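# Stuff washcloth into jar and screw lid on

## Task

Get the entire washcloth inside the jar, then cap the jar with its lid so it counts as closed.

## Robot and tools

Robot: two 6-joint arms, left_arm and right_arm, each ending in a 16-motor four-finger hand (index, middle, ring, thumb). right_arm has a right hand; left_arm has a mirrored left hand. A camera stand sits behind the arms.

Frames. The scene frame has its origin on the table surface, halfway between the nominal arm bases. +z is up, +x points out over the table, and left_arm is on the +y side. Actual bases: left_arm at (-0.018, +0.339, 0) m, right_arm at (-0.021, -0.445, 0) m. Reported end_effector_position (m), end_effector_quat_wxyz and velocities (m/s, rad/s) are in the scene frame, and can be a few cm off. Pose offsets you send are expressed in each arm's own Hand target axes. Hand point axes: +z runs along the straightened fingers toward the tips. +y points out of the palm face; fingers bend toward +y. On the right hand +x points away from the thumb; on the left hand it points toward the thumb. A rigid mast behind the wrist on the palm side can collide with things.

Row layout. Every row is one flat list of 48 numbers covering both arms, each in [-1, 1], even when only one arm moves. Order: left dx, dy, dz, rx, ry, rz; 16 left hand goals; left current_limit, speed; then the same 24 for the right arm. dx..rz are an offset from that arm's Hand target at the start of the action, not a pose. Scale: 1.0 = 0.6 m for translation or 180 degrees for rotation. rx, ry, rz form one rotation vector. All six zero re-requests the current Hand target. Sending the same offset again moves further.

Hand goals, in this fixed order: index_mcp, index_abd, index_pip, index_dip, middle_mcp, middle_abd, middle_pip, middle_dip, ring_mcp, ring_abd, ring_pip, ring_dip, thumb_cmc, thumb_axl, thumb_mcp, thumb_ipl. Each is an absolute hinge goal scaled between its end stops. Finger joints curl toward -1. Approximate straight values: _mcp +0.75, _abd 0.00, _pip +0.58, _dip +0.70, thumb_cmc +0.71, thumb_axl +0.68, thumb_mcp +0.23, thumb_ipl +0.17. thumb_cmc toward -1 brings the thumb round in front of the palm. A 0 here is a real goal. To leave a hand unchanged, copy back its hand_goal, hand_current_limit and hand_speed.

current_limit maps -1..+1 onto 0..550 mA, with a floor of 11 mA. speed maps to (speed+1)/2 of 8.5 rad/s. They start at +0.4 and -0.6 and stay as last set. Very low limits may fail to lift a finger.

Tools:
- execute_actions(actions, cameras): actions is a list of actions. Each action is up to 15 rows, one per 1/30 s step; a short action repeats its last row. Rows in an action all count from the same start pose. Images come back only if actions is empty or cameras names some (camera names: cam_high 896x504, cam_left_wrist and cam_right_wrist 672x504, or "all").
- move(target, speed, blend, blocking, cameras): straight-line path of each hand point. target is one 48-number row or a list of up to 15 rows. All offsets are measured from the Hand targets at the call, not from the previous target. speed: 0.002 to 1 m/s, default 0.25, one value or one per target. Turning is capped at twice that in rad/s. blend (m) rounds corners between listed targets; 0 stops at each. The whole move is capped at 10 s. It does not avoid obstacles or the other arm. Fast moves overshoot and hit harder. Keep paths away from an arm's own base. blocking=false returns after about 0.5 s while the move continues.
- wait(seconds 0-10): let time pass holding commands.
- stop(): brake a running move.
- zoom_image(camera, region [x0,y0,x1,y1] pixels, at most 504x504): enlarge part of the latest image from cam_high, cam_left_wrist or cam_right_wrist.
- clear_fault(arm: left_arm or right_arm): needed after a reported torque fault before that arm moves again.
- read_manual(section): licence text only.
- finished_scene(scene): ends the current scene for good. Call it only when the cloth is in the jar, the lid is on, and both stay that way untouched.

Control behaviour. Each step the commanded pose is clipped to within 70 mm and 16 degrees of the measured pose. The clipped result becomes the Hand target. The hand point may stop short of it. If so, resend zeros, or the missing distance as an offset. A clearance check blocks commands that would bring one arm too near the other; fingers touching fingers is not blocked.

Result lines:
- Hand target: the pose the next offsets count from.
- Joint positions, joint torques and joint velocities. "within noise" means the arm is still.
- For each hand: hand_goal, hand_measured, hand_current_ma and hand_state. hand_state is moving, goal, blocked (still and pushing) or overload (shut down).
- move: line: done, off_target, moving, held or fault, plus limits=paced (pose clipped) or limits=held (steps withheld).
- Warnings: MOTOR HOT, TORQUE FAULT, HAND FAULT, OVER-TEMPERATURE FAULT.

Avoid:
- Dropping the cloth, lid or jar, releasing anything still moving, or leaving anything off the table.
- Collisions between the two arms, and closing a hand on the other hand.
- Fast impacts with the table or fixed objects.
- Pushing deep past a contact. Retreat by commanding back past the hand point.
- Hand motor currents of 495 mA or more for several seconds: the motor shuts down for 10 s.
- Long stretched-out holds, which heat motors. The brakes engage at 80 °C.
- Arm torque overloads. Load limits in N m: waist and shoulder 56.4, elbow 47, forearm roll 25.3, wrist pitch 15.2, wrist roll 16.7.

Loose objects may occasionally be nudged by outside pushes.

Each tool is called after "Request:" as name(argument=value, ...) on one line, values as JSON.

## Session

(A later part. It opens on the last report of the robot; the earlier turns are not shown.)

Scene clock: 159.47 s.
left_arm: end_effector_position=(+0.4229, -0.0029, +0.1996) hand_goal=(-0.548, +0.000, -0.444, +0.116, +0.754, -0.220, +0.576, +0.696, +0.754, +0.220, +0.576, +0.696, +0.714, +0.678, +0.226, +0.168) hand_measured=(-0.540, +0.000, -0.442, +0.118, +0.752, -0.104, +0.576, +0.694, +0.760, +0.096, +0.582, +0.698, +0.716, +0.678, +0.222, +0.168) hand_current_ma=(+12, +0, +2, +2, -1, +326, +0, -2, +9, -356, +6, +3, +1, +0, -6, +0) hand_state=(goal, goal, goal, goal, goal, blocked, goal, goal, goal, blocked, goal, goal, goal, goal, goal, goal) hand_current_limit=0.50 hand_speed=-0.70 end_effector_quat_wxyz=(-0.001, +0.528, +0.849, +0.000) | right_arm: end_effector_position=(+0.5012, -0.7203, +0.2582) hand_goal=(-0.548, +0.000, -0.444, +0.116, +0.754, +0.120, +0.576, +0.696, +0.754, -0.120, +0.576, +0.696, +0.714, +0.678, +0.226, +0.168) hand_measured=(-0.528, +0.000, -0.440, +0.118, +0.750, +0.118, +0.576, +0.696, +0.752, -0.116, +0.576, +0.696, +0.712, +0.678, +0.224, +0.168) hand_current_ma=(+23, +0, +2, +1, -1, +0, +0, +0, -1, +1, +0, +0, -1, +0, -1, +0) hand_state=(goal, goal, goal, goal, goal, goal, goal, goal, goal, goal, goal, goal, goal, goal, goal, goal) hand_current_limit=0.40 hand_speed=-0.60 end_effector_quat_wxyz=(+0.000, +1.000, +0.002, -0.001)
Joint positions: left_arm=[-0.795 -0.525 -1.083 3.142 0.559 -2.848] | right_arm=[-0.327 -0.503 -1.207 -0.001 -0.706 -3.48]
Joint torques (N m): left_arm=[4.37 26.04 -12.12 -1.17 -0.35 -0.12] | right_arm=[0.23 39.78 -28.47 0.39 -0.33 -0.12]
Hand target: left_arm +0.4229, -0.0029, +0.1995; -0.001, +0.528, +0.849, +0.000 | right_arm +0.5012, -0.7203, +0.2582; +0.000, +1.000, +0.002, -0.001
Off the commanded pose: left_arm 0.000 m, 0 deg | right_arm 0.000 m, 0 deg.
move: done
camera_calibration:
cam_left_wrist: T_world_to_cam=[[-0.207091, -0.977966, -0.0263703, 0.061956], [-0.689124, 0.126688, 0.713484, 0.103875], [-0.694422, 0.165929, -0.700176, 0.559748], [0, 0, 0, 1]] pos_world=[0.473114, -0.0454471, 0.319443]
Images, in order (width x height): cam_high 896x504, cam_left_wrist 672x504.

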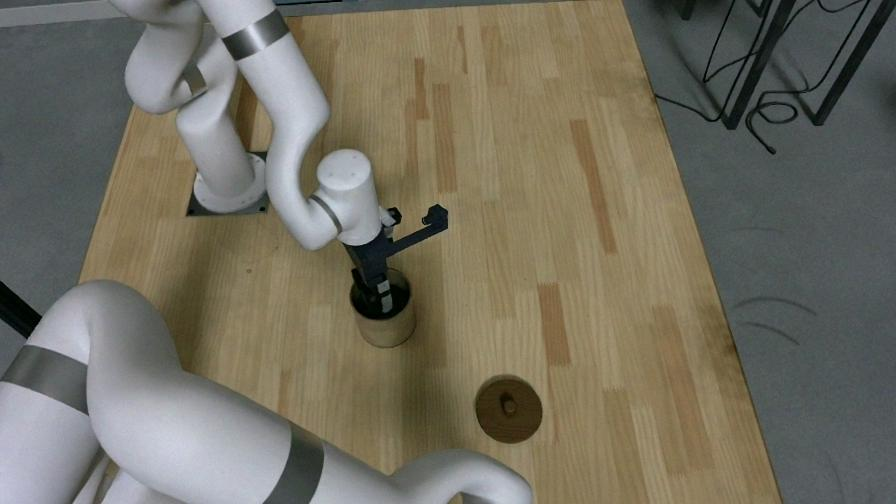

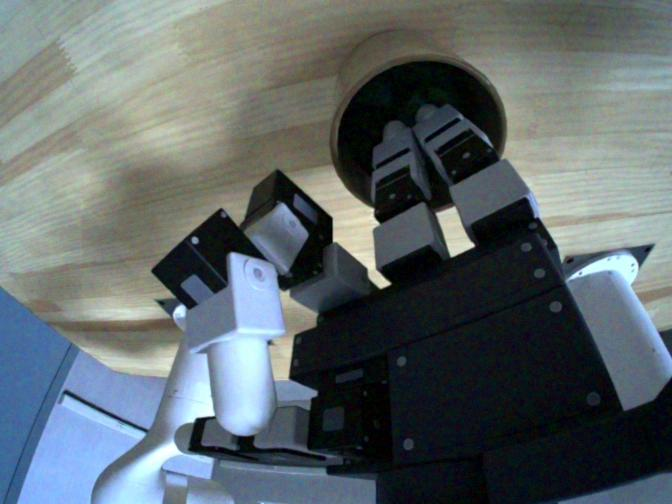

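Request:
move(target=[0,0,0,0,0,0,-0.548,0,-0.445,0.116,0.754,0.06,0.576,0.696,0.754,-0.06,0.576,0.696,0.714,0.678,0.226,0.168,0.4,-0.7,0,0,0,0,0,0,-0.548,0,-0.445,0.116,0.754,0.12,0.576,0.696,0.754,-0.12,0.576,0.696,0.714,0.678,0.226,0.168,0.4,-0.6], speed=0.1)

Request:
move(target=[0,0,-0.13,0,0,0,-0.548,0,-0.445,0.116,0.754,0.06,0.576,0.696,0.754,-0.06,0.576,0.696,0.714,0.678,0.226,0.168,0.4,-0.7,0,0,0,0,0,0,-0.548,0,-0.445,0.116,0.754,0.12,0.576,0.696,0.754,-0.12,0.576,0.696,0.714,0.678,0.226,0.168,0.4,-0.6], speed=0.1, cameras=["cam_high","cam_left_wrist"])

Request:
zoom_image(camera="cam_high", region=[340, 255, 430, 355])

Request:
zoom_image(camera="cam_left_wrist", region=[350, 0, 570, 200])

Scene clock: 161.07 s.
left_arm: end_effector_position=(+0.4229, -0.0029, +0.1995) hand_goal=(-0.548, +0.000, -0.444, +0.116, +0.754, +0.060, +0.576, +0.696, +0.754, -0.060, +0.576, +0.696, +0.714, +0.678, +0.226, +0.168) hand_measured=(-0.540, +0.000, -0.442, +0.118, +0.752, +0.046, +0.576, +0.694, +0.760, -0.042, +0.582, +0.698, +0.716, +0.678, +0.222, +0.168) hand_current_ma=(+12, +0, +2, +2, -1, -18, +0, -2, +9, +24, +6, +3, +1, +0, -6, +0) hand_state=(goal, goal, goal, goal, goal, goal, goal, goal, goal, goal, goal, goal, goal, goal, goal, goal) hand_current_limit=0.40 hand_speed=-0.70 end_effector_quat_wxyz=(-0.001, +0.528, +0.849, +0.000) | right_arm: end_effector_position=(+0.5012, -0.7203, +0.2582) hand_goal=(-0.548, +0.000, -0.444, +0.116, +0.754, +0.120, +0.576, +0.696, +0.754, -0.120, +0.576, +0.696, +0.714, +0.678, +0.226, +0.168) hand_measured=(-0.528, +0.000, -0.440, +0.118, +0.750, +0.118, +0.576, +0.696, +0.752, -0.116, +0.576, +0.696, +0.712, +0.678, +0.224, +0.168) hand_current_ma=(+23, +0, +2, +1, -1, +0, +0, +0, -1, +1, +0, +0, -1, +0, -1, +0) hand_state=(goal, goal, goal, goal, goal, goal, goal, goal, goal, goal, goal, goal, goal, goal, goal, goal) hand_current_limit=0.40 hand_speed=-0.60 end_effector_quat_wxyz=(+0.000, +1.000, +0.002, -0.001)
Joint positions: left_arm=[-0.795 -0.525 -1.083 3.142 0.559 -2.848] | right_arm=[-0.327 -0.503 -1.207 -0.001 -0.706 -3.48]
Joint torques (N m): left_arm=[1.02 26.62 -12.24 -1.05 -0.19 -0.07] | right_arm=[0.61 40.11 -28.15 0.51 -0.38 0.03]
Hand target: left_arm +0.4229, -0.0029, +0.1995; -0.001, +0.528, +0.849, +0.000 | right_arm +0.5012, -0.7203, +0.2582; +0.000, +1.000, +0.002, -0.001
Off the commanded pose: left_arm 0.000 m, 0 deg | right_arm 0.000 m, 0 deg.
move: done

Scene clock: 162.30 s.
left_arm: end_effector_position=(+0.4230, -0.0030, +0.2775) hand_goal=(-0.548, +0.000, -0.444, +0.116, +0.754, +0.060, +0.576, +0.696, +0.754, -0.060, +0.576, +0.696, +0.714, +0.678, +0.226, +0.168) hand_measured=(-0.540, +0.000, -0.442, +0.118, +0.752, +0.056, +0.576, +0.694, +0.756, -0.056, +0.578, +0.698, +0.716, +0.678, +0.222, +0.168) hand_current_ma=(+12, +0, +2, +2, -1, -3, +0, -2, +1, +2, +2, +3, +1, +0, -6, +0) hand_state=(goal, goal, goal, goal, goal, goal, goal, goal, goal, goal, goal, goal, goal, goal, goal, goal) hand_current_limit=0.40 hand_speed=-0.70 end_effector_quat_wxyz=(-0.001, +0.528, +0.849, +0.000) | right_arm: end_effector_position=(+0.5012, -0.7203, +0.2582) hand_goal=(-0.548, +0.000, -0.444, +0.116, +0.754, +0.120, +0.576, +0.696, +0.754, -0.120, +0.576, +0.696, +0.714, +0.678, +0.226, +0.168) hand_measured=(-0.528, +0.000, -0.440, +0.118, +0.750, +0.118, +0.576, +0.696, +0.752, -0.116, +0.576, +0.696, +0.712, +0.678, +0.224, +0.168) hand_current_ma=(+23, +0, +2, +1, -1, +0, +0, +0, -1, +1, +0, +0, -1, +0, -1, +0) hand_state=(goal, goal, goal, goal, goal, goal, goal, goal, goal, goal, goal, goal, goal, goal, goal, goal) hand_current_limit=0.40 hand_speed=-0.60 end_effector_quat_wxyz=(+0.000, +1.000, +0.002, -0.001)
Joint positions: left_arm=[-0.795 -0.412 -1.125 3.142 0.715 -2.848] | right_arm=[-0.327 -0.503 -1.207 -0.001 -0.706 -3.48]
Joint torques (N m): left_arm=[1.34 28.62 -13.18 -0.6 0.14 0.36] | right_arm=[0.72 40.24 -28.11 0.43 -0.32 -0.04]
Hand target: left_arm +0.4230, -0.0030, +0.2775; -0.001, +0.528, +0.849, +0.000 | right_arm +0.5012, -0.7203, +0.2582; +0.000, +1.000, +0.002, -0.001
Off the commanded pose: left_arm 0.000 m, 0 deg | right_arm 0.000 m, 0 deg.
move: done
camera_calibration:
cam_left_wrist: T_world_to_cam=[[-0.207027, -0.977978, -0.0264376, 0.0640056], [-0.689144, 0.126596, 0.71348, 0.0483008], [-0.694421, 0.165929, -0.700176, 0.614291], [0, 0, 0, 1]] pos_world=[0.473114, -0.0454472, 0.397343]
Images, in order (width x height): cam_high 896x504, cam_left_wrist 672x504.

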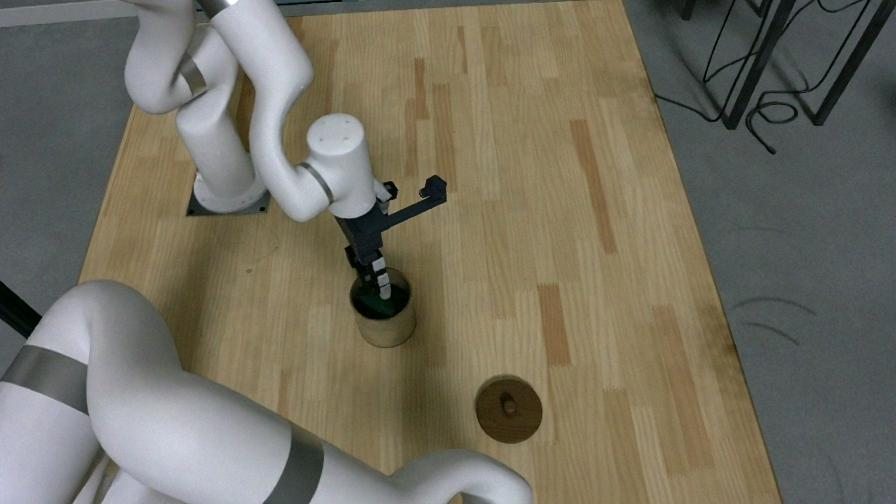

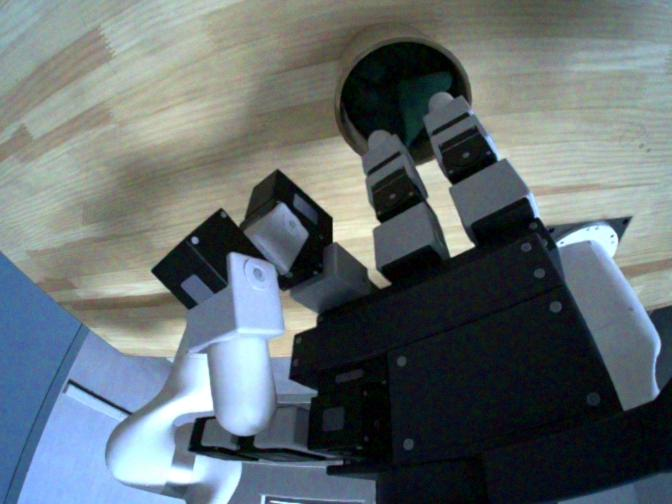

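Scaled by 5.040.

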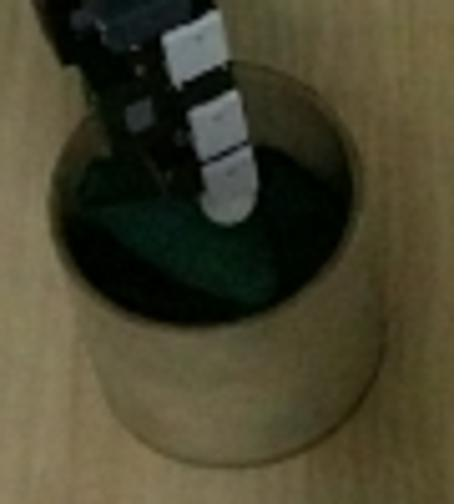

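Scaled by 2.291 from the camera's 672x504 image, which has a finer 960x720 frame.

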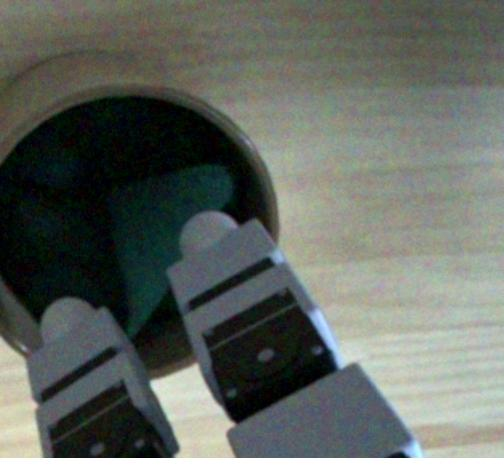

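Request:
move(target=[0,0,-0.1,0,0,0,-0.548,0,-0.445,0.116,0.754,0.06,0.576,0.696,0.754,-0.06,0.576,0.696,0.714,0.678,0.226,0.168,0.4,-0.7,0,0,0,0,0,0,-0.548,0,-0.445,0.116,0.754,0.12,0.576,0.696,0.754,-0.12,0.576,0.696,0.714,0.678,0.226,0.168,0.4,-0.6], speed=0.12, cameras=["cam_high","cam_left_wrist"])

Request:
zoom_image(camera="cam_high", region=[340, 255, 430, 355])

Request:
zoom_image(camera="cam_left_wrist", region=[320, 0, 500, 160])

Scene clock: 164.07 s.
left_arm: end_effector_position=(+0.4230, -0.0030, +0.3375) hand_goal=(-0.548, +0.000, -0.444, +0.116, +0.754, +0.060, +0.576, +0.696, +0.754, -0.060, +0.576, +0.696, +0.714, +0.678, +0.226, +0.168) hand_measured=(-0.540, +0.000, -0.442, +0.118, +0.752, +0.056, +0.576, +0.694, +0.756, -0.056, +0.578, +0.698, +0.716, +0.678, +0.222, +0.168) hand_current_ma=(+12, +0, +2, +2, -1, -3, +0, -2, +1, +2, +2, +3, +1, +0, -6, +0) hand_state=(goal, goal, goal, goal, goal, goal, goal, goal, goal, goal, goal, goal, goal, goal, goal, goal) hand_current_limit=0.40 hand_speed=-0.70 end_effector_quat_wxyz=(-0.001, +0.528, +0.849, +0.000) | right_arm: end_effector_position=(+0.5012, -0.7203, +0.2582) hand_goal=(-0.548, +0.000, -0.444, +0.116, +0.754, +0.120, +0.576, +0.696, +0.754, -0.120, +0.576, +0.696, +0.714, +0.678, +0.226, +0.168) hand_measured=(-0.528, +0.000, -0.440, +0.118, +0.750, +0.118, +0.576, +0.696, +0.752, -0.116, +0.576, +0.696, +0.712, +0.678, +0.224, +0.168) hand_current_ma=(+23, +0, +2, +1, -1, +0, +0, +0, -1, +1, +0, +0, -1, +0, -1, +0) hand_state=(goal, goal, goal, goal, goal, goal, goal, goal, goal, goal, goal, goal, goal, goal, goal, goal) hand_current_limit=0.40 hand_speed=-0.60 end_effector_quat_wxyz=(+0.000, +1.000, +0.002, -0.001)
Joint positions: left_arm=[-0.795 -0.344 -1.181 3.142 0.839 -2.848] | right_arm=[-0.327 -0.503 -1.207 -0.001 -0.706 -3.48]
Joint torques (N m): left_arm=[-2.31 26.28 -13.42 -1.73 0.12 0.18] | right_arm=[0.64 39.66 -28.21 0.61 -0.35 -0.03]
Hand target: left_arm +0.4230, -0.0030, +0.3375; -0.001, +0.528, +0.849, +0.000 | right_arm +0.5012, -0.7203, +0.2582; +0.000, +1.000, +0.002, -0.001
Off the commanded pose: left_arm 0.000 m, 0 deg | right_arm 0.000 m, 0 deg.
move: done
camera_calibration:
cam_left_wrist: T_world_to_cam=[[-0.207027, -0.977978, -0.0264376, 0.0655148], [-0.689144, 0.126596, 0.71348, 0.00557351], [-0.694421, 0.165929, -0.700176, 0.656388], [0, 0, 0, 1]] pos_world=[0.473214, -0.0455472, 0.457343]
Images, in order (width x height): cam_high 896x504, cam_left_wrist 672x504.

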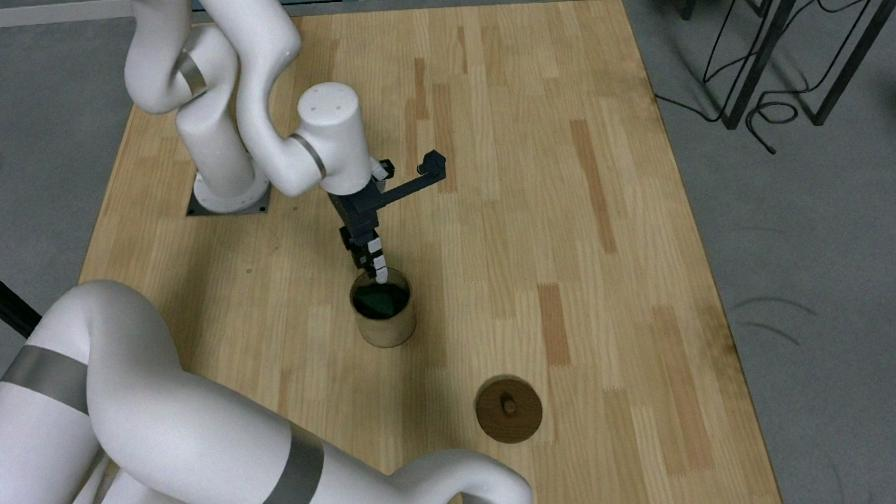

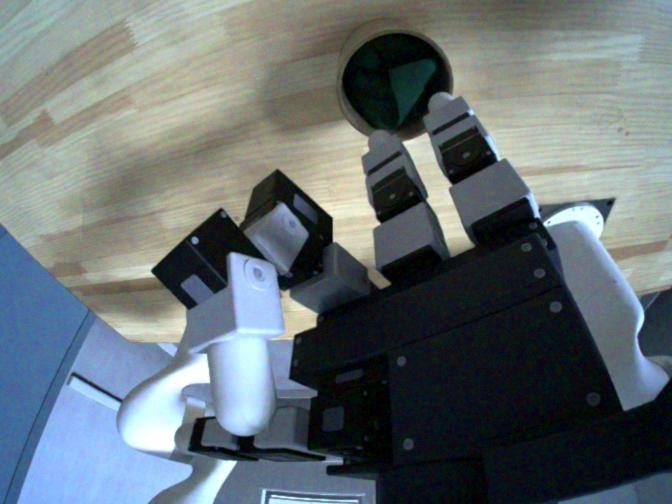

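Scaled by 5.040.

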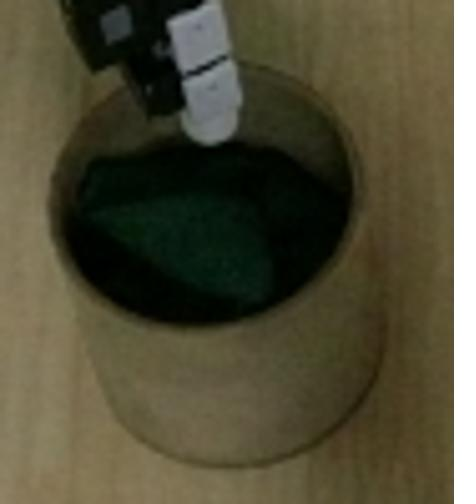

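Scaled by 2.800 from the camera's 672x504 image, which has a finer 960x720 frame.

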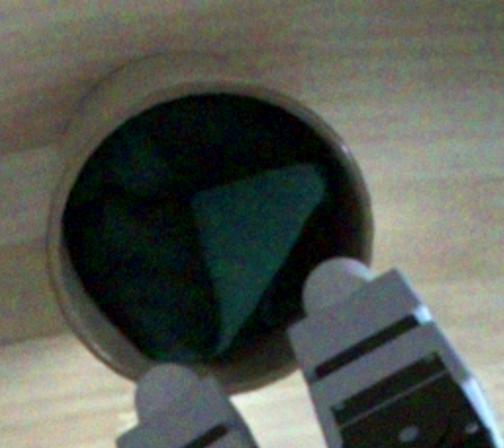

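Request:
move(target=[0.5742,0.1665,-0.0333,0,0,0,-0.548,0,-0.445,0.116,0.754,0.06,0.576,0.696,0.754,-0.06,0.576,0.696,0.714,0.678,0.226,0.168,0.4,-0.7,0.111,-0.5785,0.0803,0,0,0,-0.548,0,-0.445,0.116,0.754,0.12,0.576,0.696,0.754,-0.12,0.576,0.696,0.714,0.678,0.226,0.168,0.4,-0.6], speed=0.25, cameras=["cam_high","cam_right_wrist"])

Request:
zoom_image(camera="cam_high", region=[340, 255, 430, 355])

Request:
zoom_image(camera="cam_right_wrist", region=[200, 20, 370, 180])

Request:
zoom_image(camera="cam_high", region=[450, 340, 570, 470])

Scene clock: 168.13 s.
left_arm: end_effector_position=(+0.3600, +0.3501, +0.3579) hand_goal=(-0.548, +0.000, -0.444, +0.116, +0.754, +0.060, +0.576, +0.696, +0.754, -0.060, +0.576, +0.696, +0.714, +0.678, +0.226, +0.168) hand_measured=(-0.540, +0.000, -0.442, +0.118, +0.752, +0.058, +0.576, +0.694, +0.756, -0.058, +0.578, +0.698, +0.716, +0.678, +0.222, +0.168) hand_current_ma=(+12, +0, +2, +2, -1, -2, +0, -2, +1, +2, +2, +3, +1, +0, -6, +0) hand_state=(goal, goal, goal, goal, goal, goal, goal, goal, goal, goal, goal, goal, goal, goal, goal, goal) hand_current_limit=0.40 hand_speed=-0.70 end_effector_quat_wxyz=(-0.001, +0.528, +0.849, +0.000) | right_arm: end_effector_position=(+0.5666, -0.3730, +0.2099) hand_goal=(-0.548, +0.000, -0.444, +0.116, +0.754, +0.120, +0.576, +0.696, +0.754, -0.120, +0.576, +0.696, +0.714, +0.678, +0.226, +0.168) hand_measured=(-0.528, +0.000, -0.440, +0.118, +0.752, +0.118, +0.576, +0.696, +0.752, -0.116, +0.576, +0.696, +0.712, +0.678, +0.224, +0.168) hand_current_ma=(+23, +0, +2, +1, -1, +0, +0, +0, -1, +1, +0, +0, +0, +0, -1, +0) hand_state=(goal, goal, goal, goal, goal, goal, goal, goal, goal, goal, goal, goal, goal, goal, goal, goal) hand_current_limit=0.40 hand_speed=-0.60 end_effector_quat_wxyz=(+0.000, +1.000, +0.002, -0.001)
Joint positions: left_arm=[-0.127 0.276 -0.591 3.143 0.868 -2.18] | right_arm=[0.26 -0.683 -1.364 0.001 -0.683 -2.894]
Joint torques (N m): left_arm=[0.58 10.38 -13.9 -1.52 0.04 0.17] | right_arm=[1.19 44.17 -28.21 -0.7 -0.38 0.16]
Hand target: left_arm +0.3600, +0.3501, +0.3579; -0.001, +0.528, +0.849, +0.000 | right_arm +0.5666, -0.3730, +0.2098; +0.000, +1.000, +0.002, -0.001
Off the commanded pose: left_arm 0.000 m, 0 deg | right_arm 0.000 m, 0 deg.
move: done
camera_calibration:
cam_right_wrist: T_world_to_cam=[[-0.755254, -0.655089, -0.0212143, 0.217583], [-0.467423, 0.515639, 0.718075, 0.267008], [-0.459464, 0.552245, -0.695643, 0.742609], [0, 0, 0, 1]] pos_world=[0.630339, -0.405245, 0.329474]
Images, in order (width x height): cam_high 896x504, cam_right_wrist 672x504.

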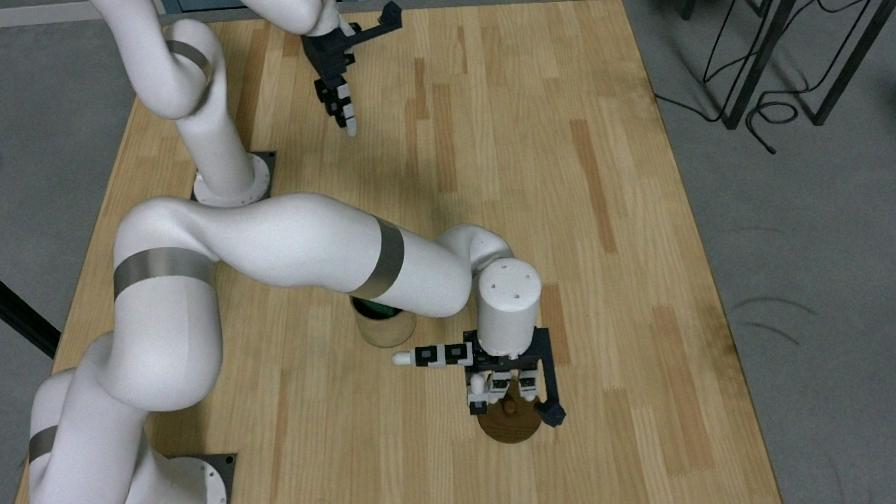

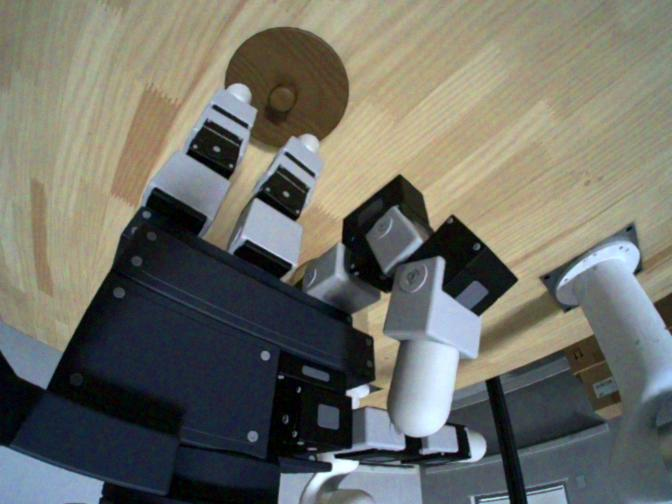

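Scaled by 5.040.

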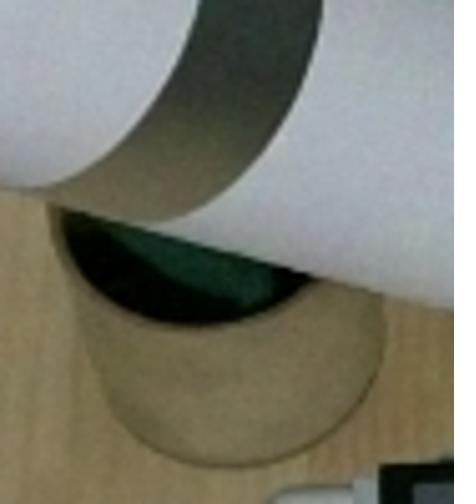

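Scaled by 2.965 from the camera's 672x504 image, which has a finer 960x720 frame.

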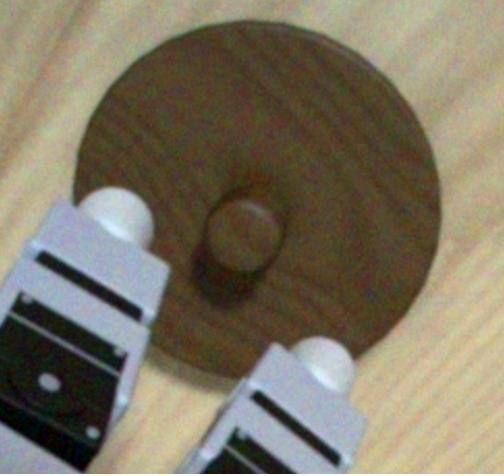

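Scaled by 3.877.

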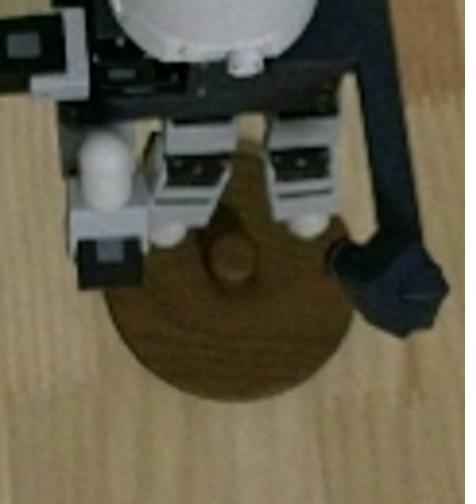

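Request:
move(target=[0,0,0,0,0,0,-0.548,0,-0.445,0.116,0.754,0.06,0.576,0.696,0.754,-0.06,0.576,0.696,0.714,0.678,0.226,0.168,0.4,-0.7,0.0017,0,0.0748,0,0,0,-0.548,0,-0.445,0.116,0.754,0.12,0.576,0.696,0.754,-0.12,0.576,0.696,0.714,0.678,0.226,0.168,0.4,-0.6], speed=0.12, cameras=["cam_high","cam_right_wrist"])

Request:
zoom_image(camera="cam_right_wrist", region=[200, 20, 370, 180])

Request:
zoom_image(camera="cam_high", region=[450, 340, 570, 470])

Scene clock: 170.47 s.
left_arm: end_effector_position=(+0.3600, +0.3501, +0.3579) hand_goal=(-0.548, +0.000, -0.444, +0.116, +0.754, +0.060, +0.576, +0.696, +0.754, -0.060, +0.576, +0.696, +0.714, +0.678, +0.226, +0.168) hand_measured=(-0.540, +0.000, -0.442, +0.118, +0.752, +0.058, +0.576, +0.694, +0.756, -0.058, +0.578, +0.698, +0.716, +0.678, +0.222, +0.168) hand_current_ma=(+12, +0, +2, +2, -1, -2, +0, -2, +1, +2, +2, +3, +1, +0, -6, +0) hand_state=(goal, goal, goal, goal, goal, goal, goal, goal, goal, goal, goal, goal, goal, goal, goal, goal) hand_current_limit=0.40 hand_speed=-0.70 end_effector_quat_wxyz=(-0.001, +0.528, +0.849, +0.000) | right_arm: end_effector_position=(+0.5675, -0.3730, +0.1650) hand_goal=(-0.548, +0.000, -0.444, +0.116, +0.754, +0.120, +0.576, +0.696, +0.754, -0.120, +0.576, +0.696, +0.714, +0.678, +0.226, +0.168) hand_measured=(-0.528, +0.000, -0.440, +0.118, +0.752, +0.118, +0.576, +0.696, +0.752, -0.116, +0.576, +0.696, +0.712, +0.678, +0.224, +0.168) hand_current_ma=(+23, +0, +2, +1, -1, +0, +0, +0, -1, +1, +0, +0, +0, +0, -1, +0) hand_state=(goal, goal, goal, goal, goal, goal, goal, goal, goal, goal, goal, goal, goal, goal, goal, goal) hand_current_limit=0.40 hand_speed=-0.60 end_effector_quat_wxyz=(+0.000, +1.000, +0.002, -0.001)
Joint positions: left_arm=[-0.127 0.276 -0.591 3.143 0.868 -2.18] | right_arm=[0.26 -0.749 -1.356 0.001 -0.609 -2.895]
Joint torques (N m): left_arm=[2.69 9.71 -13.56 -0.83 0.21 0.24] | right_arm=[-0.89 46.64 -27.44 0.29 0.23 -0.22]
Hand target: left_arm +0.3600, +0.3501, +0.3579; -0.001, +0.528, +0.849, +0.000 | right_arm +0.5675, -0.3730, +0.1650; +0.000, +1.000, +0.002, -0.001
Off the commanded pose: left_arm 0.000 m, 0 deg | right_arm 0.000 m, 0 deg.
move: done
camera_calibration:
cam_right_wrist: T_world_to_cam=[[-0.755253, -0.655091, -0.0212127, 0.217309], [-0.467456, 0.515679, 0.718025, 0.299721], [-0.459432, 0.552206, -0.695694, 0.711767], [0, 0, 0, 1]] pos_world=[0.631239, -0.405245, 0.284574]
Images, in order (width x height): cam_high 896x504, cam_right_wrist 672x504.

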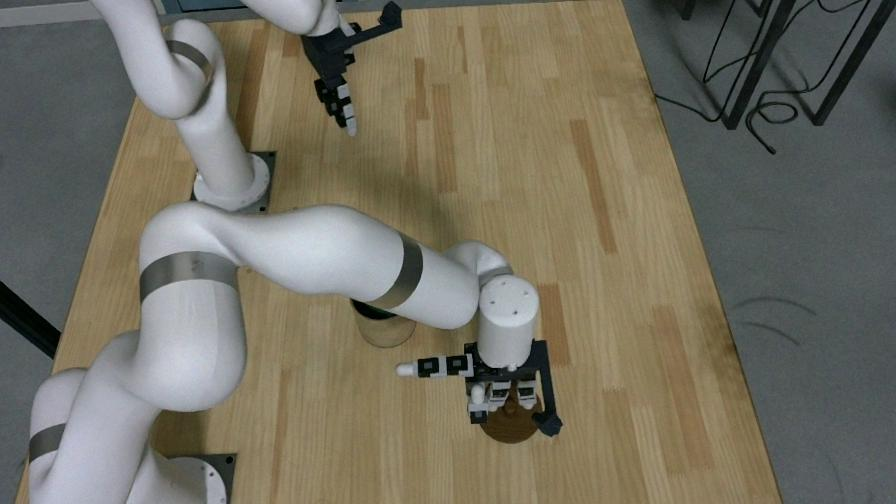

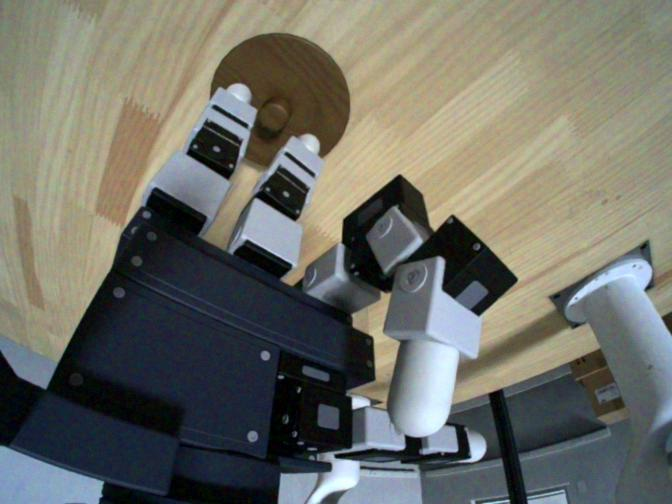

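Scaled by 2.965 from the camera's 672x504 image, which has a finer 960x720 frame.

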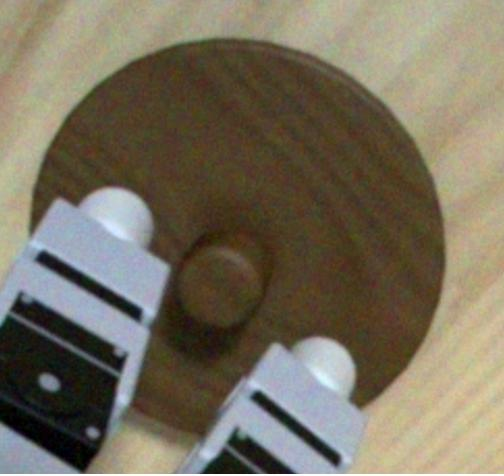

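Scaled by 3.877.

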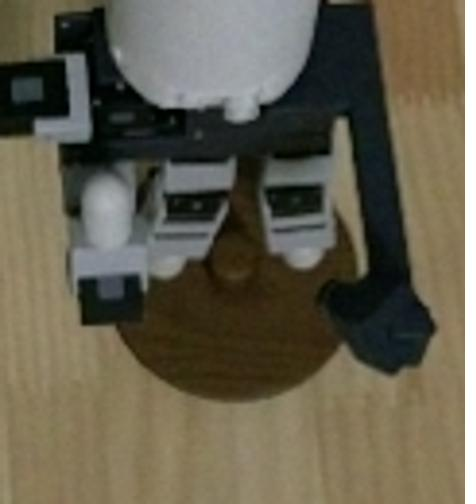

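Request:
move(target=[0,0,0,0,0,0,-0.548,0,-0.445,0.116,0.754,0.06,0.576,0.696,0.754,-0.06,0.576,0.696,0.714,0.678,0.226,0.168,0.4,-0.7,0,0,0.0287,0,0,0,-0.548,0,-0.445,0.116,0.754,0.12,0.576,0.696,0.754,-0.12,0.576,0.696,0.714,0.678,0.226,0.168,0.4,-0.6], speed=0.06)

Request:
move(target=[0,0,0,0,0,0,-0.548,0,-0.445,0.116,0.754,0.06,0.576,0.696,0.754,-0.06,0.576,0.696,0.714,0.678,0.226,0.168,0.4,-0.7,0,0,0,0,0,0,-0.548,0,-0.445,0.116,0.754,-0.28,0.576,0.696,0.754,0.28,0.576,0.696,0.714,0.678,0.226,0.168,0.78,-0.85], speed=0.06, cameras=["cam_high","cam_right_wrist"])

Request:
zoom_image(camera="cam_right_wrist", region=[200, 20, 370, 180])

Scene clock: 172.63 s.
left_arm: end_effector_position=(+0.3600, +0.3501, +0.3579) hand_goal=(-0.548, +0.000, -0.444, +0.116, +0.754, +0.060, +0.576, +0.696, +0.754, -0.060, +0.576, +0.696, +0.714, +0.678, +0.226, +0.168) hand_measured=(-0.540, +0.000, -0.442, +0.118, +0.752, +0.058, +0.576, +0.694, +0.756, -0.058, +0.578, +0.698, +0.716, +0.678, +0.222, +0.168) hand_current_ma=(+12, +0, +2, +2, -1, -2, +0, -2, +1, +2, +2, +3, +1, +0, -6, +0) hand_state=(goal, goal, goal, goal, goal, goal, goal, goal, goal, goal, goal, goal, goal, goal, goal, goal) hand_current_limit=0.40 hand_speed=-0.70 end_effector_quat_wxyz=(-0.001, +0.528, +0.849, +0.000) | right_arm: end_effector_position=(+0.5674, -0.3730, +0.1478) hand_goal=(-0.548, +0.000, -0.444, +0.116, +0.754, +0.120, +0.576, +0.696, +0.754, -0.120, +0.576, +0.696, +0.714, +0.678, +0.226, +0.168) hand_measured=(-0.528, +0.000, -0.440, +0.118, +0.752, +0.118, +0.576, +0.696, +0.752, -0.116, +0.576, +0.696, +0.712, +0.678, +0.224, +0.168) hand_current_ma=(+23, +0, +2, +1, -1, +0, +0, +0, -1, +1, +0, +0, +0, +0, -1, +0) hand_state=(goal, goal, goal, goal, goal, goal, goal, goal, goal, goal, goal, goal, goal, goal, goal, goal) hand_current_limit=0.40 hand_speed=-0.60 end_effector_quat_wxyz=(+0.000, +1.000, +0.002, -0.001)
Joint positions: left_arm=[-0.127 0.276 -0.591 3.143 0.868 -2.18] | right_arm=[0.26 -0.776 -1.354 0.001 -0.581 -2.895]
Joint torques (N m): left_arm=[0.42 7.98 -13.97 -0.94 0.13 0.19] | right_arm=[0.48 46.92 -27.04 0.76 0.17 -0.21]
Hand target: left_arm +0.3600, +0.3501, +0.3579; -0.001, +0.528, +0.849, +0.000 | right_arm +0.5674, -0.3730, +0.1477; +0.000, +1.000, +0.002, -0.001
Off the commanded pose: left_arm 0.000 m, 0 deg | right_arm 0.000 m, 0 deg.
move: done

Scene clock: 173.23 s.
left_arm: end_effector_position=(+0.3600, +0.3501, +0.3579) hand_goal=(-0.548, +0.000, -0.444, +0.116, +0.754, +0.060, +0.576, +0.696, +0.754, -0.060, +0.576, +0.696, +0.714, +0.678, +0.226, +0.168) hand_measured=(-0.540, +0.000, -0.442, +0.118, +0.752, +0.058, +0.576, +0.694, +0.756, -0.058, +0.578, +0.698, +0.716, +0.678, +0.222, +0.168) hand_current_ma=(+12, +0, +2, +2, -1, -2, +0, -2, +1, +2, +2, +3, +1, +0, -6, +0) hand_state=(goal, goal, goal, goal, goal, goal, goal, goal, goal, goal, goal, goal, goal, goal, goal, goal) hand_current_limit=0.40 hand_speed=-0.70 end_effector_quat_wxyz=(-0.001, +0.528, +0.849, +0.000) | right_arm: end_effector_position=(+0.5674, -0.3730, +0.1477) hand_goal=(-0.548, +0.000, -0.444, +0.116, +0.754, -0.280, +0.576, +0.696, +0.754, +0.280, +0.576, +0.696, +0.714, +0.678, +0.226, +0.168) hand_measured=(-0.528, +0.000, -0.440, +0.118, +0.752, -0.012, +0.576, +0.696, +0.752, +0.006, +0.576, +0.696, +0.712, +0.678, +0.224, +0.168) hand_current_ma=(+23, +0, +2, +1, -1, +490, +0, +0, -1, -489, +0, +0, +0, +0, -1, +0) hand_state=(goal, goal, goal, goal, goal, blocked, goal, goal, goal, blocked, goal, goal, goal, goal, goal, goal) hand_current_limit=0.78 hand_speed=-0.85 end_effector_quat_wxyz=(+0.000, +1.000, +0.002, -0.001)
Joint positions: left_arm=[-0.127 0.276 -0.591 3.143 0.868 -2.18] | right_arm=[0.26 -0.776 -1.354 0.001 -0.581 -2.895]
Joint torques (N m): left_arm=[1.58 9.44 -14.11 -0.74 0.14 0.29] | right_arm=[0.86 47.98 -25.3 0.64 -0.29 -0.2]
Hand target: left_arm +0.3600, +0.3501, +0.3579; -0.001, +0.528, +0.849, +0.000 | right_arm +0.5674, -0.3730, +0.1477; +0.000, +1.000, +0.002, -0.001
Off the commanded pose: left_arm 0.000 m, 0 deg | right_arm 0.000 m, 0 deg.
move: done
camera_calibration:
cam_right_wrist: T_world_to_cam=[[-0.755253, -0.655091, -0.0212127, 0.216944], [-0.467456, 0.515679, 0.718025, 0.312072], [-0.459432, 0.552206, -0.695694, 0.699801], [0, 0, 0, 1]] pos_world=[0.631239, -0.405245, 0.267374]
Images, in order (width x height): cam_high 896x504, cam_right_wrist 672x504.

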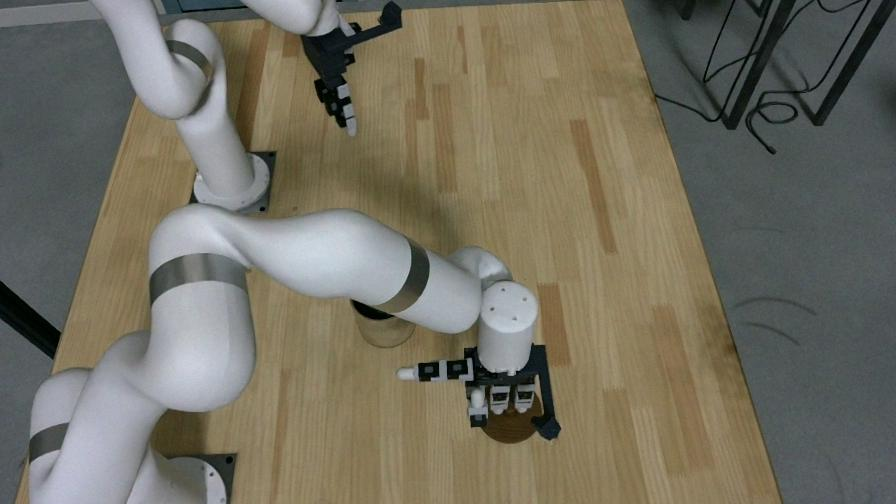

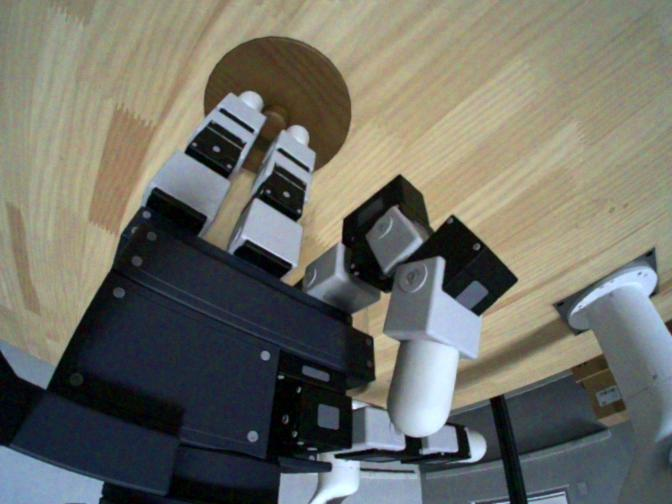

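Scaled by 2.965 from the camera's 672x504 image, which has a finer 960x720 frame.

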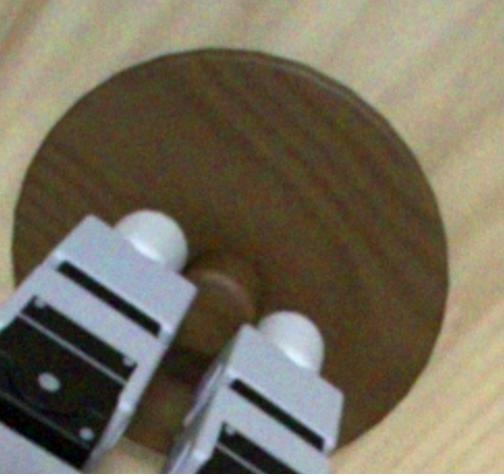

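Request:
move(target=[0,0,0,0,0,0,-0.548,0,-0.445,0.116,0.754,0.06,0.576,0.696,0.754,-0.06,0.576,0.696,0.714,0.678,0.226,0.168,0.4,-0.7,0,0,-0.25,0,0,0,-0.548,0,-0.445,0.116,0.754,-0.28,0.576,0.696,0.754,0.28,0.576,0.696,0.714,0.678,0.226,0.168,0.78,-0.85], speed=0.1, cameras=["cam_high","cam_right_wrist"])

Request:
zoom_image(camera="cam_right_wrist", region=[180, 20, 370, 200])

Request:
zoom_image(camera="cam_high", region=[340, 225, 580, 455])

Scene clock: 176.13 s.
left_arm: end_effector_position=(+0.3600, +0.3501, +0.3579) hand_goal=(-0.548, +0.000, -0.444, +0.116, +0.754, +0.060, +0.576, +0.696, +0.754, -0.060, +0.576, +0.696, +0.714, +0.678, +0.226, +0.168) hand_measured=(-0.540, +0.000, -0.442, +0.118, +0.752, +0.058, +0.576, +0.694, +0.756, -0.058, +0.578, +0.698, +0.716, +0.678, +0.222, +0.168) hand_current_ma=(+12, +0, +2, +2, -1, -2, +0, -2, +1, +2, +2, +3, +1, +0, -6, +0) hand_state=(goal, goal, goal, goal, goal, goal, goal, goal, goal, goal, goal, goal, goal, goal, goal, goal) hand_current_limit=0.40 hand_speed=-0.70 end_effector_quat_wxyz=(-0.001, +0.528, +0.849, +0.000) | right_arm: end_effector_position=(+0.5678, -0.3730, +0.2977) hand_goal=(-0.548, +0.000, -0.444, +0.116, +0.754, -0.280, +0.576, +0.696, +0.754, +0.280, +0.576, +0.696, +0.714, +0.678, +0.226, +0.168) hand_measured=(-0.528, +0.000, -0.440, +0.118, +0.752, -0.012, +0.576, +0.696, +0.752, +0.006, +0.576, +0.696, +0.712, +0.678, +0.224, +0.168) hand_current_ma=(+23, +0, +2, +1, -1, +489, +0, +0, -1, -489, +0, +0, +0, +0, -1, +0) hand_state=(goal, goal, goal, goal, goal, blocked, goal, goal, goal, blocked, goal, goal, goal, goal, goal, goal) hand_current_limit=0.78 hand_speed=-0.85 end_effector_quat_wxyz=(+0.000, +1.000, +0.002, -0.001)
Joint positions: left_arm=[-0.127 0.276 -0.591 3.143 0.868 -2.18] | right_arm=[0.26 -0.582 -1.423 0.001 -0.844 -2.894]
Joint torques (N m): left_arm=[2 6.81 -13.45 -1.03 -0.01 0.28] | right_arm=[0 47.7 -30.8 0.14 -0.38 0.18]
Hand target: left_arm +0.3600, +0.3501, +0.3579; -0.001, +0.528, +0.849, +0.000 | right_arm +0.5678, -0.3729, +0.2977; +0.000, +1.000, +0.002, -0.001
Off the commanded pose: left_arm 0.000 m, 0 deg | right_arm 0.000 m, 0 deg.
move: done
camera_calibration:
cam_right_wrist: T_world_to_cam=[[-0.755284, -0.655056, -0.0211673, 0.220441], [-0.467374, 0.515682, 0.718076, 0.204554], [-0.459464, 0.552245, -0.695642, 0.804283], [0, 0, 0, 1]] pos_world=[0.631638, -0.405245, 0.417274]
Images, in order (width x height): cam_high 896x504, cam_right_wrist 672x504.

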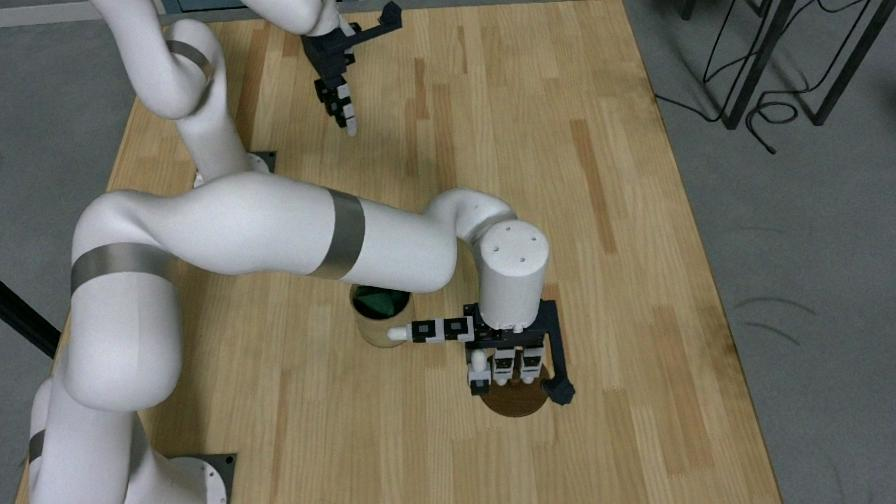

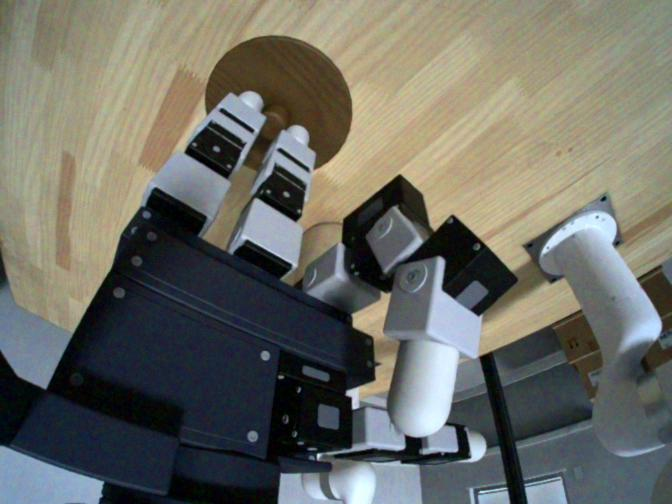

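Scaled by 2.653 from the camera's 672x504 image, which has a finer 960x720 frame.

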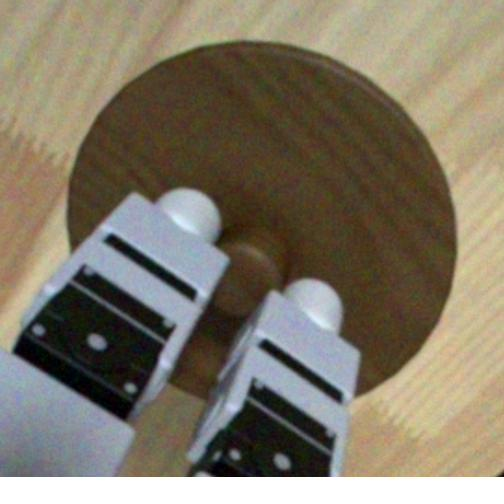

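Scaled by 2.100.

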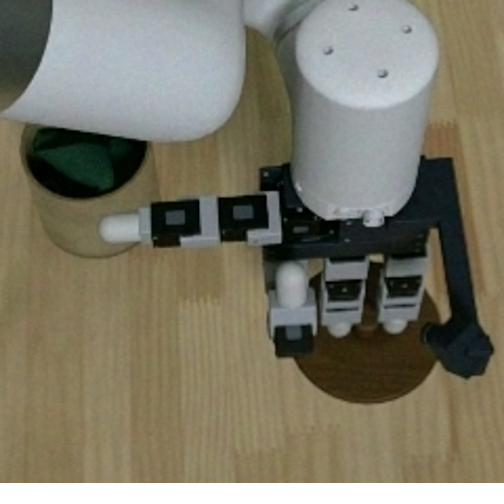

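Request:
move(target=[0,0,0,0,0,0,-0.548,0,-0.445,0.116,0.754,0.06,0.576,0.696,0.754,-0.06,0.576,0.696,0.714,0.678,0.226,0.168,0.4,-0.7,-0.413,-0.3315,-0.0205,0,0,0,-0.548,0,-0.445,0.116,0.754,-0.28,0.576,0.696,0.754,0.28,0.576,0.696,0.714,0.678,0.226,0.168,0.78,-0.85], speed=0.12, cameras=["cam_high","cam_right_wrist"])

Request:
zoom_image(camera="cam_right_wrist", region=[180, 20, 370, 200])

Request:
zoom_image(camera="cam_high", region=[320, 200, 460, 360])

Scene clock: 182.03 s.
left_arm: end_effector_position=(+0.3600, +0.3501, +0.3579) hand_goal=(-0.548, +0.000, -0.444, +0.116, +0.754, +0.060, +0.576, +0.696, +0.754, -0.060, +0.576, +0.696, +0.714, +0.678, +0.226, +0.168) hand_measured=(-0.540, +0.000, -0.442, +0.118, +0.752, +0.058, +0.576, +0.694, +0.756, -0.058, +0.578, +0.698, +0.716, +0.678, +0.222, +0.168) hand_current_ma=(+12, +0, +2, +2, -1, -2, +0, -2, +1, +2, +2, +3, +1, +0, -6, +0) hand_state=(goal, goal, goal, goal, goal, goal, goal, goal, goal, goal, goal, goal, goal, goal, goal, goal) hand_current_limit=0.40 hand_speed=-0.70 end_effector_quat_wxyz=(-0.001, +0.528, +0.849, +0.000) | right_arm: end_effector_position=(+0.3194, -0.1749, +0.3106) hand_goal=(-0.548, +0.000, -0.444, +0.116, +0.754, -0.280, +0.576, +0.696, +0.754, +0.280, +0.576, +0.696, +0.714, +0.678, +0.226, +0.168) hand_measured=(-0.528, +0.000, -0.440, +0.118, +0.752, -0.012, +0.576, +0.696, +0.752, +0.006, +0.576, +0.696, +0.712, +0.678, +0.224, +0.168) hand_current_ma=(+23, +0, +2, +1, -1, +489, +0, +0, -1, -489, +0, +0, +0, +0, -1, +0) hand_state=(goal, goal, goal, goal, goal, blocked, goal, goal, goal, blocked, goal, goal, goal, goal, goal, goal) hand_current_limit=0.78 hand_speed=-0.85 end_effector_quat_wxyz=(+0.000, +1.000, +0.002, -0.001)
Joint positions: left_arm=[-0.127 0.276 -0.591 3.143 0.868 -2.18] | right_arm=[0.782 -0.279 -1.032 0.002 -0.755 -2.374]
Joint torques (N m): left_arm=[3.38 8.79 -13.43 -1.1 0.18 0.17] | right_arm=[1.71 35.97 -27.68 -0.21 -0.16 0.12]
Hand target: left_arm +0.3600, +0.3501, +0.3579; -0.001, +0.528, +0.849, +0.000 | right_arm +0.3194, -0.1749, +0.3106; +0.000, +1.000, +0.002, -0.001
Off the commanded pose: left_arm 0.000 m, 0 deg | right_arm 0.000 m, 0 deg.
move: done
camera_calibration:
cam_right_wrist: T_world_to_cam=[[-0.755284, -0.655053, -0.0212599, 0.162842], [-0.4674, 0.515611, 0.718111, -0.022929], [-0.459439, 0.552314, -0.695604, 0.58977], [0, 0, 0, 1]] pos_world=[0.383238, -0.207245, 0.430174]
Images, in order (width x height): cam_high 896x504, cam_right_wrist 672x504.

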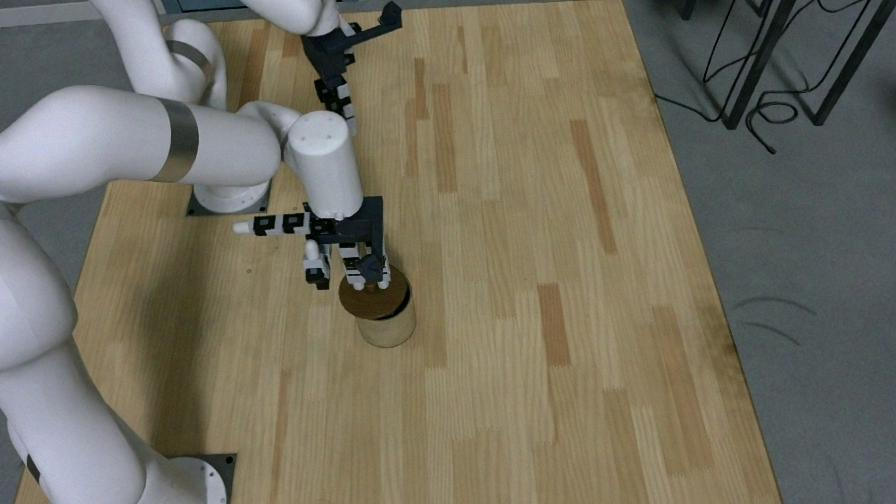

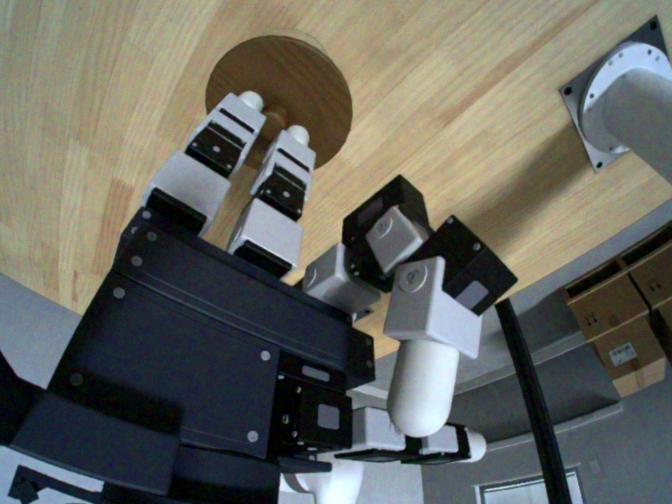

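Scaled by 2.653 from the camera's 672x504 image, which has a finer 960x720 frame.

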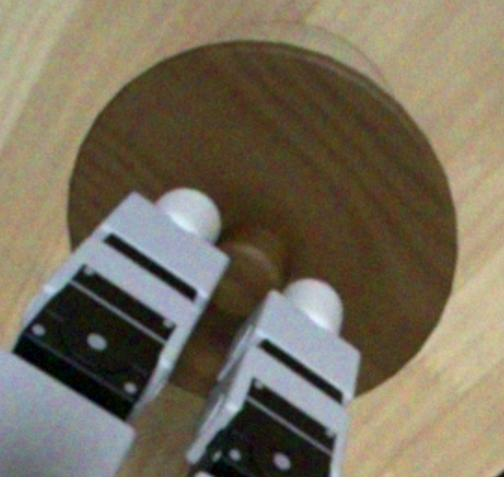

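Scaled by 3.150.

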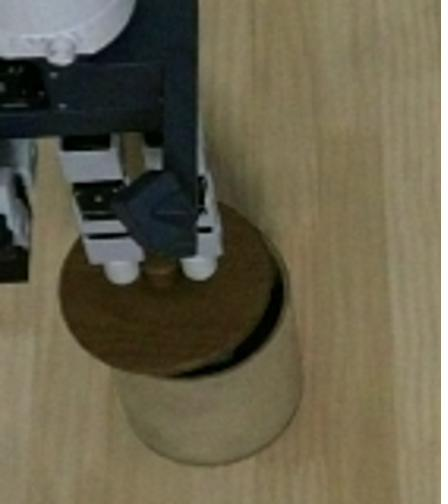

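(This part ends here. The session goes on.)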